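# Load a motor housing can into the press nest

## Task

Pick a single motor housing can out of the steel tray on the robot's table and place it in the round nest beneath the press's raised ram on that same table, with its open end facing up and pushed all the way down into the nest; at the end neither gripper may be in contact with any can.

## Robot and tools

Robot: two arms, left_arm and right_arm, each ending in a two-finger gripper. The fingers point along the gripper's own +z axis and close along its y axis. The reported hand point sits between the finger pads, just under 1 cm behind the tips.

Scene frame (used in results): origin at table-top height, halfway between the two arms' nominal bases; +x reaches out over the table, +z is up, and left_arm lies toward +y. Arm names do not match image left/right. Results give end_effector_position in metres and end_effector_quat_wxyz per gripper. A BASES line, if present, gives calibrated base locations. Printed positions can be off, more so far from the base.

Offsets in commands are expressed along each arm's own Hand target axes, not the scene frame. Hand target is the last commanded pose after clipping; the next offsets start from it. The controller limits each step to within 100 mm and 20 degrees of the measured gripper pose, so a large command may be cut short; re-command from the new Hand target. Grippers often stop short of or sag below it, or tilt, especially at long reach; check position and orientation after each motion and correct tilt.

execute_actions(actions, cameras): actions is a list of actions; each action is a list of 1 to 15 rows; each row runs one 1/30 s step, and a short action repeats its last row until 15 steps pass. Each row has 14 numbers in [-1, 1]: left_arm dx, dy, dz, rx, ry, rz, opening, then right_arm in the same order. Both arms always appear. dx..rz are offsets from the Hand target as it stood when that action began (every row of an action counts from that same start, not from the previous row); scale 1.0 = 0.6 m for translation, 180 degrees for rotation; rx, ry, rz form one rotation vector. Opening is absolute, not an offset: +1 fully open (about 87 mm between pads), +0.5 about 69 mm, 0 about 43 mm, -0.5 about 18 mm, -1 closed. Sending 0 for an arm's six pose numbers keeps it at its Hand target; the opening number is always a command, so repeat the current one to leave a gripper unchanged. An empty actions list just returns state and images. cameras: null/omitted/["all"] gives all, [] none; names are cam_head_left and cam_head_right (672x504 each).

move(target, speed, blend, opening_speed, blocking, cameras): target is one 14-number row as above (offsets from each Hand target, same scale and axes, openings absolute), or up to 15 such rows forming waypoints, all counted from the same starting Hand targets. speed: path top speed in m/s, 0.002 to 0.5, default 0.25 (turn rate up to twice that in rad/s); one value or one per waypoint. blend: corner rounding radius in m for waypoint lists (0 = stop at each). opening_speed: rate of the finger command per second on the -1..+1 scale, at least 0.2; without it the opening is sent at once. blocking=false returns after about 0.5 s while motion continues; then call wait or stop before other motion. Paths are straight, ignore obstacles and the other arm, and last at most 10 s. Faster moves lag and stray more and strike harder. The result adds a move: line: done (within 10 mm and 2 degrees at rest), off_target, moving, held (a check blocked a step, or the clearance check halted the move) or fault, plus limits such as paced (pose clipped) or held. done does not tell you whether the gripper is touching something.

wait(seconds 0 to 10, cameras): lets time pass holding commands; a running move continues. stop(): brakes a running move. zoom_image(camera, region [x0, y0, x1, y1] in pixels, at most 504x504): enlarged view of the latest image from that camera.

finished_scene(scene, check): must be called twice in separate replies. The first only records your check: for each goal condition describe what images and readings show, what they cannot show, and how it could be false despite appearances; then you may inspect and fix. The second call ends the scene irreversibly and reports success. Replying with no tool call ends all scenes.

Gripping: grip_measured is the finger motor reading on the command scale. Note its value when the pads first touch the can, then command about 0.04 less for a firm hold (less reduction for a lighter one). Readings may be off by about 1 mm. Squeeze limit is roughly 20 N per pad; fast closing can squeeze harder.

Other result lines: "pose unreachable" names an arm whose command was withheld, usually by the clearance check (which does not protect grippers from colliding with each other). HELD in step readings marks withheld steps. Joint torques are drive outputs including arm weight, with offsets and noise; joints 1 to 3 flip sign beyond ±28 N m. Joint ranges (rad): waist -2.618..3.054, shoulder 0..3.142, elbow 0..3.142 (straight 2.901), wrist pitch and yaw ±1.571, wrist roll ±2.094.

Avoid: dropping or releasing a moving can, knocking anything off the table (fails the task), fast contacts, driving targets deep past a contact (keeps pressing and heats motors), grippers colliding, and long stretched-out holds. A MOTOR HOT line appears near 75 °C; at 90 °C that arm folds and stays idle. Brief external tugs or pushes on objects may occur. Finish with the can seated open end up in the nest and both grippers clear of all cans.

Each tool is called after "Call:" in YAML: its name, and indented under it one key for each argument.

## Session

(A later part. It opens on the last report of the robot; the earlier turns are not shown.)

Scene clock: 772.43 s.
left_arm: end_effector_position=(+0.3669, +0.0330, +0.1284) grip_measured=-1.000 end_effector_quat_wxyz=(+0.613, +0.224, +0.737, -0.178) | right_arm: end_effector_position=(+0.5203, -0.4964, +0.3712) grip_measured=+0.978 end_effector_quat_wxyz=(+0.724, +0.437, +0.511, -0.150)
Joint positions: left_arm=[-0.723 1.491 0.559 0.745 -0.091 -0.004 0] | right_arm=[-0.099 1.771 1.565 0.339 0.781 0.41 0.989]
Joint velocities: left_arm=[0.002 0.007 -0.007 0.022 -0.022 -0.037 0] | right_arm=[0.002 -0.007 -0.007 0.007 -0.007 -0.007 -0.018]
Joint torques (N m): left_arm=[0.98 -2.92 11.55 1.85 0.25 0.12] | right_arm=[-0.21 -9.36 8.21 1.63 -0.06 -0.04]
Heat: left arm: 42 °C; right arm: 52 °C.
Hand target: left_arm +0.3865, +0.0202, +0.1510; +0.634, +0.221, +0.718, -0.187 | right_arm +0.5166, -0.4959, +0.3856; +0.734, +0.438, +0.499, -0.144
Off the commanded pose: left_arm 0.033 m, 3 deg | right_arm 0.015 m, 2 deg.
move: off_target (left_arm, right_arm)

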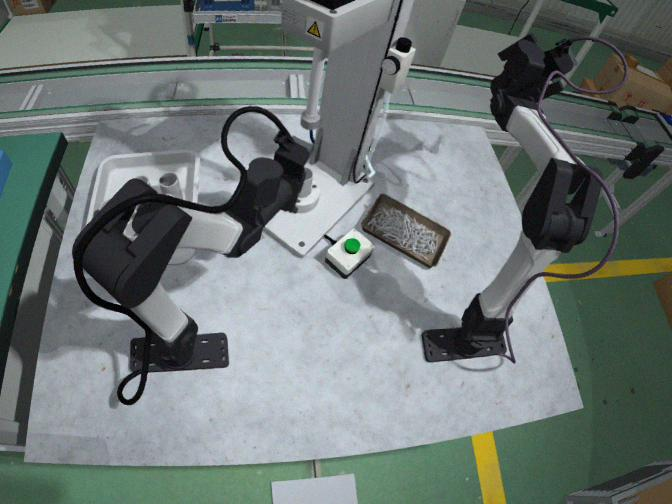

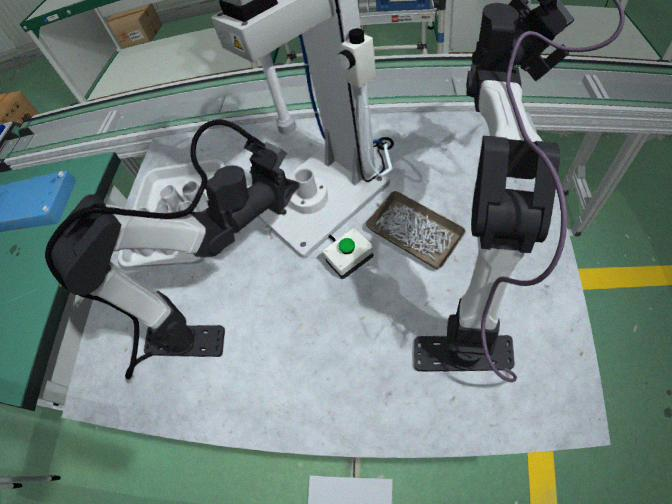

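Call:
move:
  target:
    - [-0.01,0,-0.06,0,0,0,-1,0,0,0,0,0,0,1]
    - [-0.035,0,-0.06,0,0,0,-1,0,0,0,0,0,0,1]
  speed: 0.06
  cameras: []

Scene clock: 776.30 s.
left_arm: end_effector_position=(+0.3559, +0.0415, +0.1569) grip_measured=-1.000 end_effector_quat_wxyz=(+0.619, +0.222, +0.732, -0.180) | right_arm: end_effector_position=(+0.5203, -0.4964, +0.3712) grip_measured=+0.978 end_effector_quat_wxyz=(+0.724, +0.437, +0.511, -0.150)
Joint positions: left_arm=[-0.723 1.35 0.565 0.614 -0.09 -0.004 0] | right_arm=[-0.099 1.771 1.565 0.339 0.781 0.41 0.989]
Joint velocities: left_arm=[-0.012 -0.012 -0.012 0.007 0.007 -0.037 0] | right_arm=[0.007 -0.002 0.007 -0.022 -0.022 0.037 -0.008]
Joint torques (N m): left_arm=[-0.12 -7.65 8.38 1.6 0.12 0.09] | right_arm=[-0.23 -9.36 8.21 1.62 -0.06 -0.04]
Heat: left arm: 42 °C; right arm: 52 °C.
Hand target: left_arm +0.3588, +0.0377, +0.1775; +0.633, +0.221, +0.718, -0.187 | right_arm +0.5166, -0.4959, +0.3856; +0.734, +0.438, +0.499, -0.144
Off the commanded pose: left_arm 0.020 m, 2 deg | right_arm 0.015 m, 2 deg.
move: off_target (left_arm, right_arm)
No camera images: "cameras" was empty.

Call:
move:
  target: [0.015,0,0.05,0,0,0,-1,0,0,0,0,0,0,1]
  speed: 0.04
  cameras: ["cam_head_right","cam_head_left"]

Call:
zoom_image:
  camera: "cam_head_right"
  region: [235, 120, 345, 220]

Call:
zoom_image:
  camera: "cam_head_left"
  region: [235, 110, 345, 220]

Scene clock: 781.63 s.
left_arm: end_effector_position=(+0.3743, +0.0261, +0.1519) grip_measured=-1.000 end_effector_quat_wxyz=(+0.621, +0.223, +0.729, -0.183) | right_arm: end_effector_position=(+0.5203, -0.4964, +0.3712) grip_measured=+0.978 end_effector_quat_wxyz=(+0.724, +0.437, +0.511, -0.150)
Joint positions: left_arm=[-0.723 1.47 0.627 0.68 -0.086 -0.004 0] | right_arm=[-0.099 1.771 1.565 0.339 0.781 0.41 0.989]
Joint velocities: left_arm=[-0.012 0.022 -0.002 -0.022 0.007 -0.022 0] | right_arm=[-0.017 -0.012 0.002 0.037 -0.081 0.022 -0.008]
Joint torques (N m): left_arm=[0.85 -5.07 8.12 1.86 0.17 0.1] | right_arm=[-0.21 -9.36 8.21 1.63 -0.06 -0.04]
Heat: left arm: 43 °C; right arm: 52 °C.
Hand target: left_arm +0.3828, +0.0223, +0.1640; +0.634, +0.221, +0.718, -0.187 | right_arm +0.5166, -0.4959, +0.3856; +0.734, +0.438, +0.499, -0.144
Off the commanded pose: left_arm 0.016 m, 2 deg | right_arm 0.015 m, 2 deg.
move: off_target (left_arm, right_arm)

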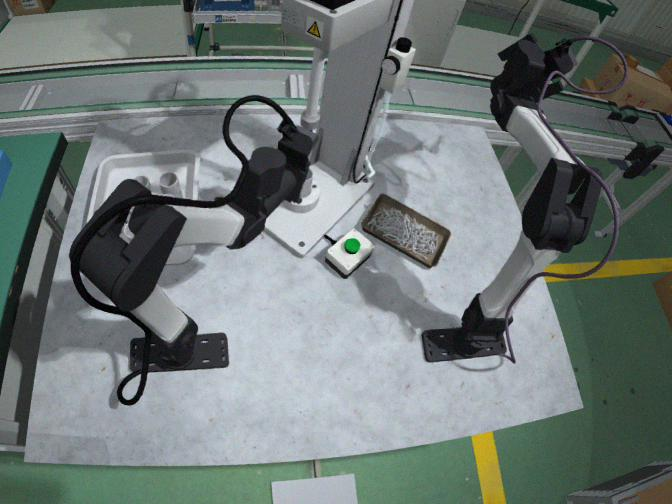

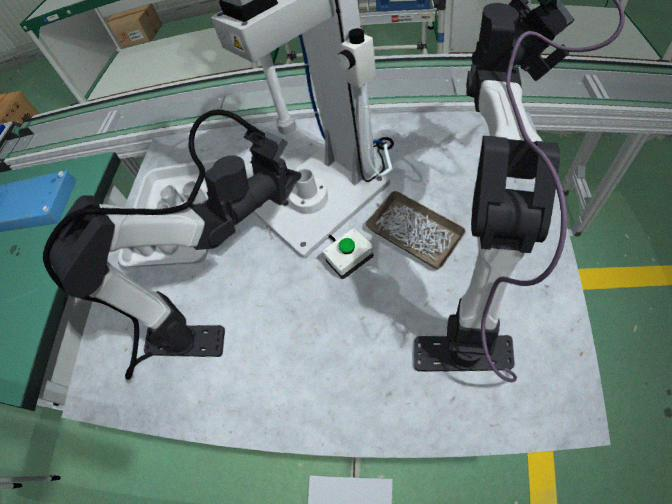

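Scaled by 4.582.

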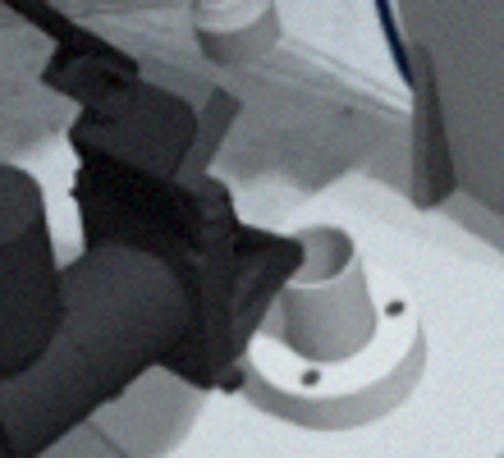

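Scaled by 4.582.

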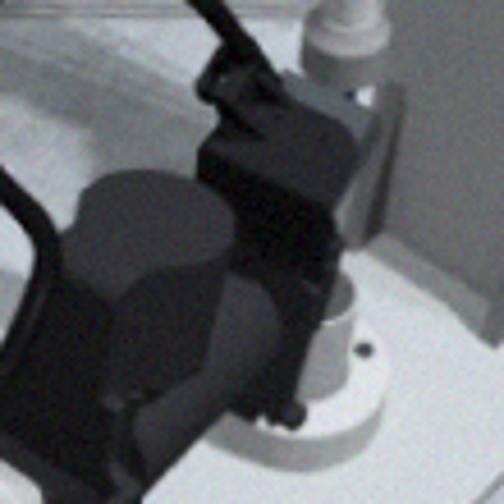

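Call:
move:
  target: [0.09,0,0,0,0,0,-1,0,0,0,0,0,0,1]
  speed: 0.025
  cameras: ["cam_head_right","cam_head_left"]

Call:
zoom_image:
  camera: "cam_head_right"
  region: [235, 120, 345, 220]

Call:
zoom_image:
  camera: "cam_head_left"
  region: [235, 110, 345, 220]

Scene clock: 788.20 s.
left_arm: end_effector_position=(+0.3804, +0.0225, +0.1383) grip_measured=-1.000 end_effector_quat_wxyz=(+0.662, +0.208, +0.692, -0.199) | right_arm: end_effector_position=(+0.5203, -0.4964, +0.3712) grip_measured=+0.978 end_effector_quat_wxyz=(+0.724, +0.437, +0.511, -0.150)
Joint positions: left_arm=[-0.72 1.609 0.539 1.025 -0.084 -0.004 0] | right_arm=[-0.099 1.771 1.565 0.339 0.781 0.41 0.989]
Joint velocities: left_arm=[0.002 -0.007 -0.002 -0.007 0.081 0.007 0] | right_arm=[-0.002 0.002 -0.012 -0.051 -0.037 -0.037 -0.003]
Joint torques (N m): left_arm=[0.76 -4.25 3.45 1.28 0.18 0.11] | right_arm=[-0.23 -9.35 8.21 1.63 -0.06 -0.04]
Heat: left arm: 43 °C; right arm: 52 °C.
Hand target: left_arm +0.3769, +0.0275, +0.1099; +0.633, +0.221, +0.718, -0.187 | right_arm +0.5166, -0.4959, +0.3856; +0.734, +0.438, +0.499, -0.144
Off the commanded pose: left_arm 0.028 m, 5 deg | right_arm 0.015 m, 2 deg.
move: off_target (left_arm, right_arm)

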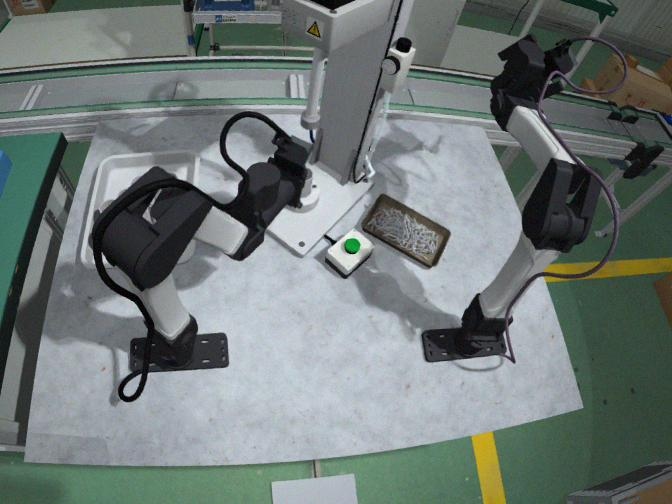

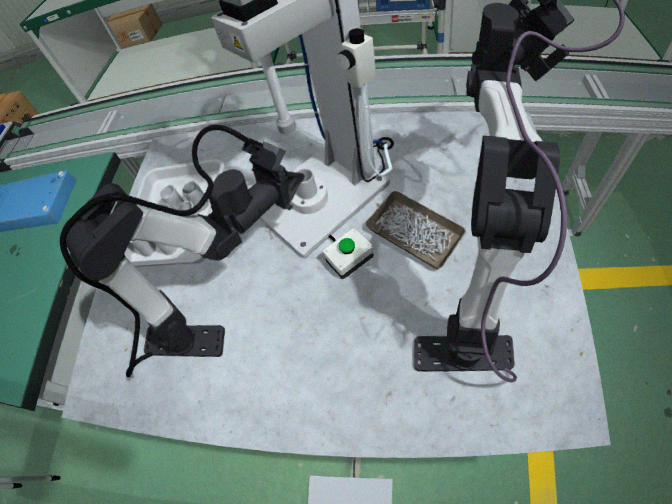

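Scaled by 4.582.

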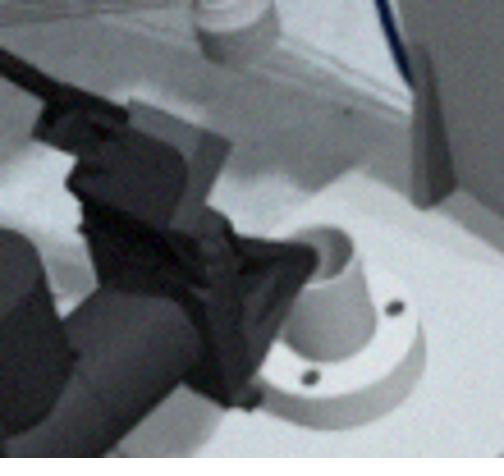

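Scaled by 4.582.

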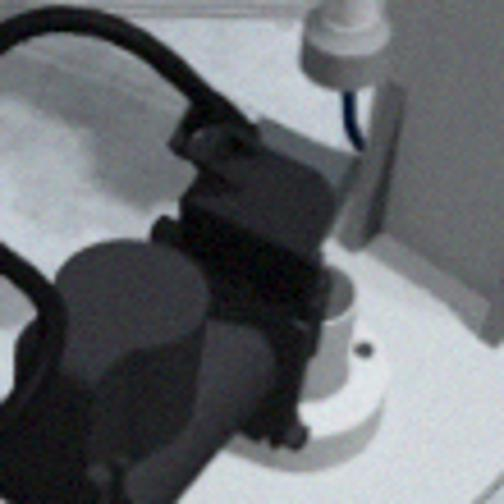

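Contact or lag? Continue down.

Call:
move:
  target: [0.05,0,-0.012,0,0,0,-1,0,0,0,0,0,0,1]
  speed: 0.02
  cameras: ["cam_head_right","cam_head_left"]

Call:
zoom_image:
  camera: "cam_head_right"
  region: [285, 150, 335, 215]

Scene clock: 797.03 s.
left_arm: end_effector_position=(+0.3750, +0.0261, +0.1353) grip_measured=-1.000 end_effector_quat_wxyz=(+0.691, +0.197, +0.663, -0.211) | right_arm: end_effector_position=(+0.5203, -0.4964, +0.3712) grip_measured=+0.978 end_effector_quat_wxyz=(+0.724, +0.437, +0.511, -0.150)
Joint positions: left_arm=[-0.72 1.684 0.463 1.265 -0.081 -0.004 0] | right_arm=[-0.099 1.771 1.565 0.339 0.781 0.41 0.989]
Joint velocities: left_arm=[0.012 -0.007 0.007 -0.007 0.007 -0.051 0] | right_arm=[-0.007 -0.002 -0.002 0.007 0.007 0.022 -0.003]
Joint torques (N m): left_arm=[0.57 -3.51 1.31 0.59 0.13 0.11] | right_arm=[-0.23 -9.36 8.21 1.63 -0.06 -0.04]
Heat: left arm: 42 °C; right arm: 52 °C.
Hand target: left_arm +0.3676, +0.0343, +0.0810; +0.633, +0.221, +0.718, -0.187 | right_arm +0.5166, -0.4959, +0.3856; +0.734, +0.438, +0.499, -0.144
Off the commanded pose: left_arm 0.055 m, 10 deg | right_arm 0.015 m, 2 deg.
move: off_target (left_arm, right_arm)

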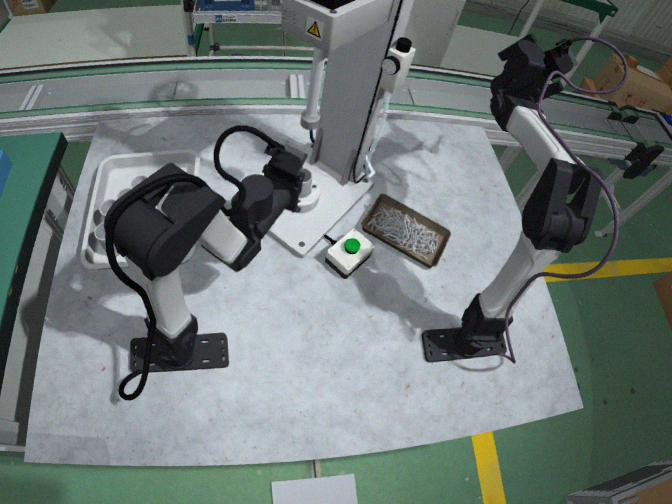

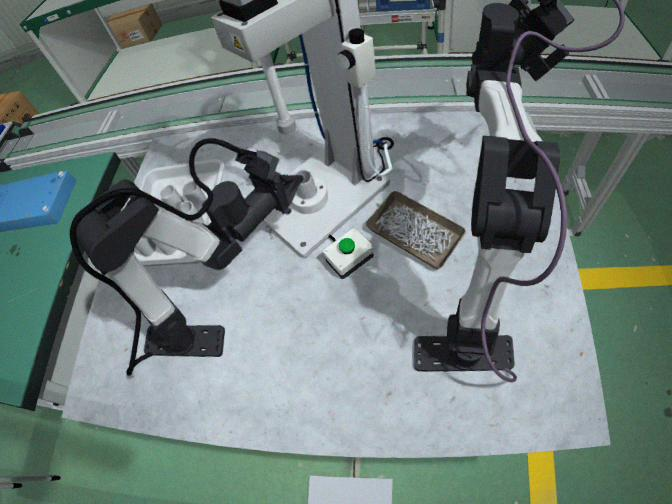

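Scaled by 7.754.

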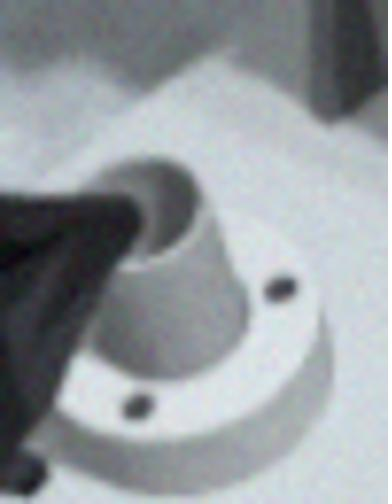

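Call:
move:
  target:
    - [-0.07,0,0,0,0,0,-1,0,0,0,0,0,0,1]
    - [-0.1,0,-0.1,0,0,0,-1,0,0,0,0,0,0,1]
    - [-0.12,0,-0.22,0,0,0,-1,0,0,0,0,0,0,1]
  speed: 0.06

Call:
zoom_image:
  camera: "cam_head_right"
  region: [285, 150, 335, 215]

Call:
zoom_image:
  camera: "cam_head_left"
  region: [285, 160, 325, 210]

Call:
zoom_image:
  camera: "cam_head_left"
  region: [85, 160, 195, 270]

Scene clock: 811.37 s.
left_arm: end_effector_position=(+0.2672, +0.0982, +0.1786) grip_measured=-1.000 end_effector_quat_wxyz=(+0.637, +0.222, +0.714, -0.189) | right_arm: end_effector_position=(+0.5203, -0.4964, +0.3712) grip_measured=+0.978 end_effector_quat_wxyz=(+0.724, +0.437, +0.511, -0.150)
Joint positions: left_arm=[-0.789 0.71 0.326 0.265 -0.146 -0.004 0] | right_arm=[-0.099 1.771 1.565 0.339 0.781 0.41 0.989]
Joint velocities: left_arm=[0.012 0.002 -0.017 0.037 -0.022 -0.081 0] | right_arm=[-0.007 -0.017 0.002 -0.007 -0.022 0.007 -0.018]
Joint torques (N m): left_arm=[-0.58 -1.72 6 1.54 0 -0.04] | right_arm=[-0.23 -9.35 8.21 1.63 -0.06 -0.04]
Heat: left arm: 40 °C; right arm: 52 °C.
Hand target: left_arm +0.2649, +0.0991, +0.1741; +0.633, +0.220, +0.718, -0.188 | right_arm +0.5166, -0.4959, +0.3856; +0.734, +0.438, +0.499, -0.144
Off the commanded pose: left_arm 0.010 m, 1 deg | right_arm 0.015 m, 2 deg.
move: off_target (right_arm)

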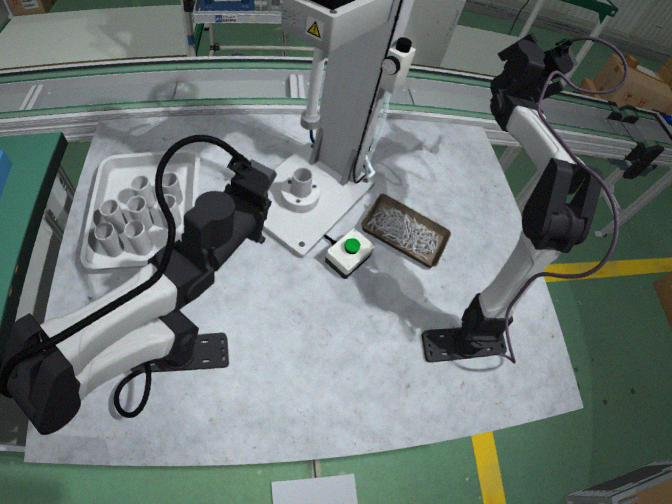

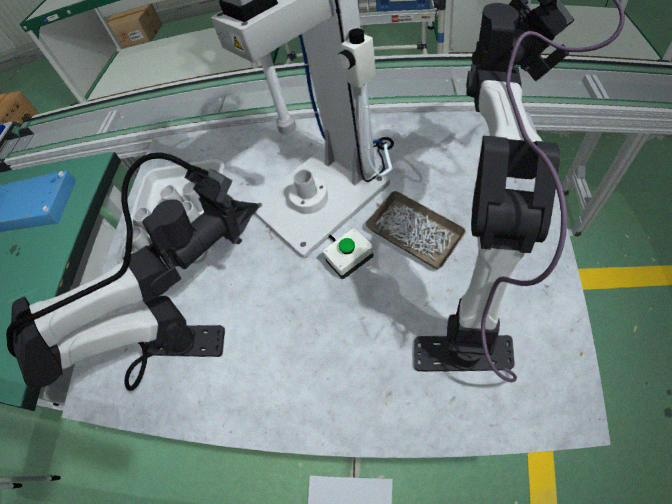

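Scaled by 7.754.

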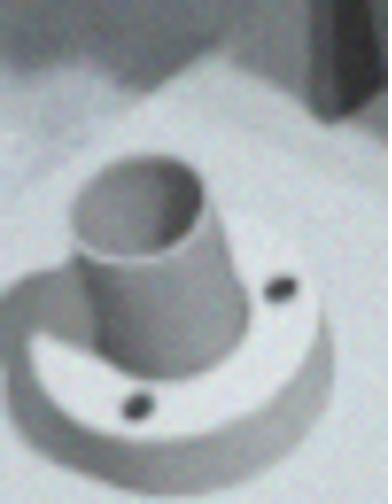

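Scaled by 10.080.

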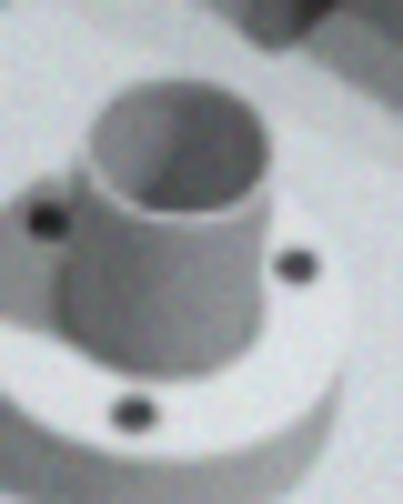

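Scaled by 4.582.

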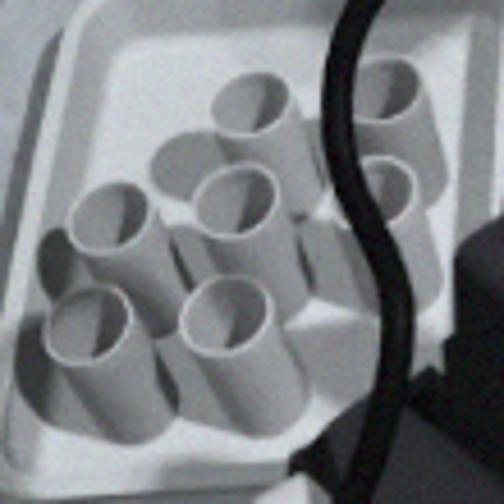

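Call:
finished_scene:
  scene: 1
  check: "Both cameras: can upright in nest, open end up, exposed length ~0.62 of full, consistent with full depth; firm press on rim moved it nothing. Gripper well clear."

The scene is finished: the task was done.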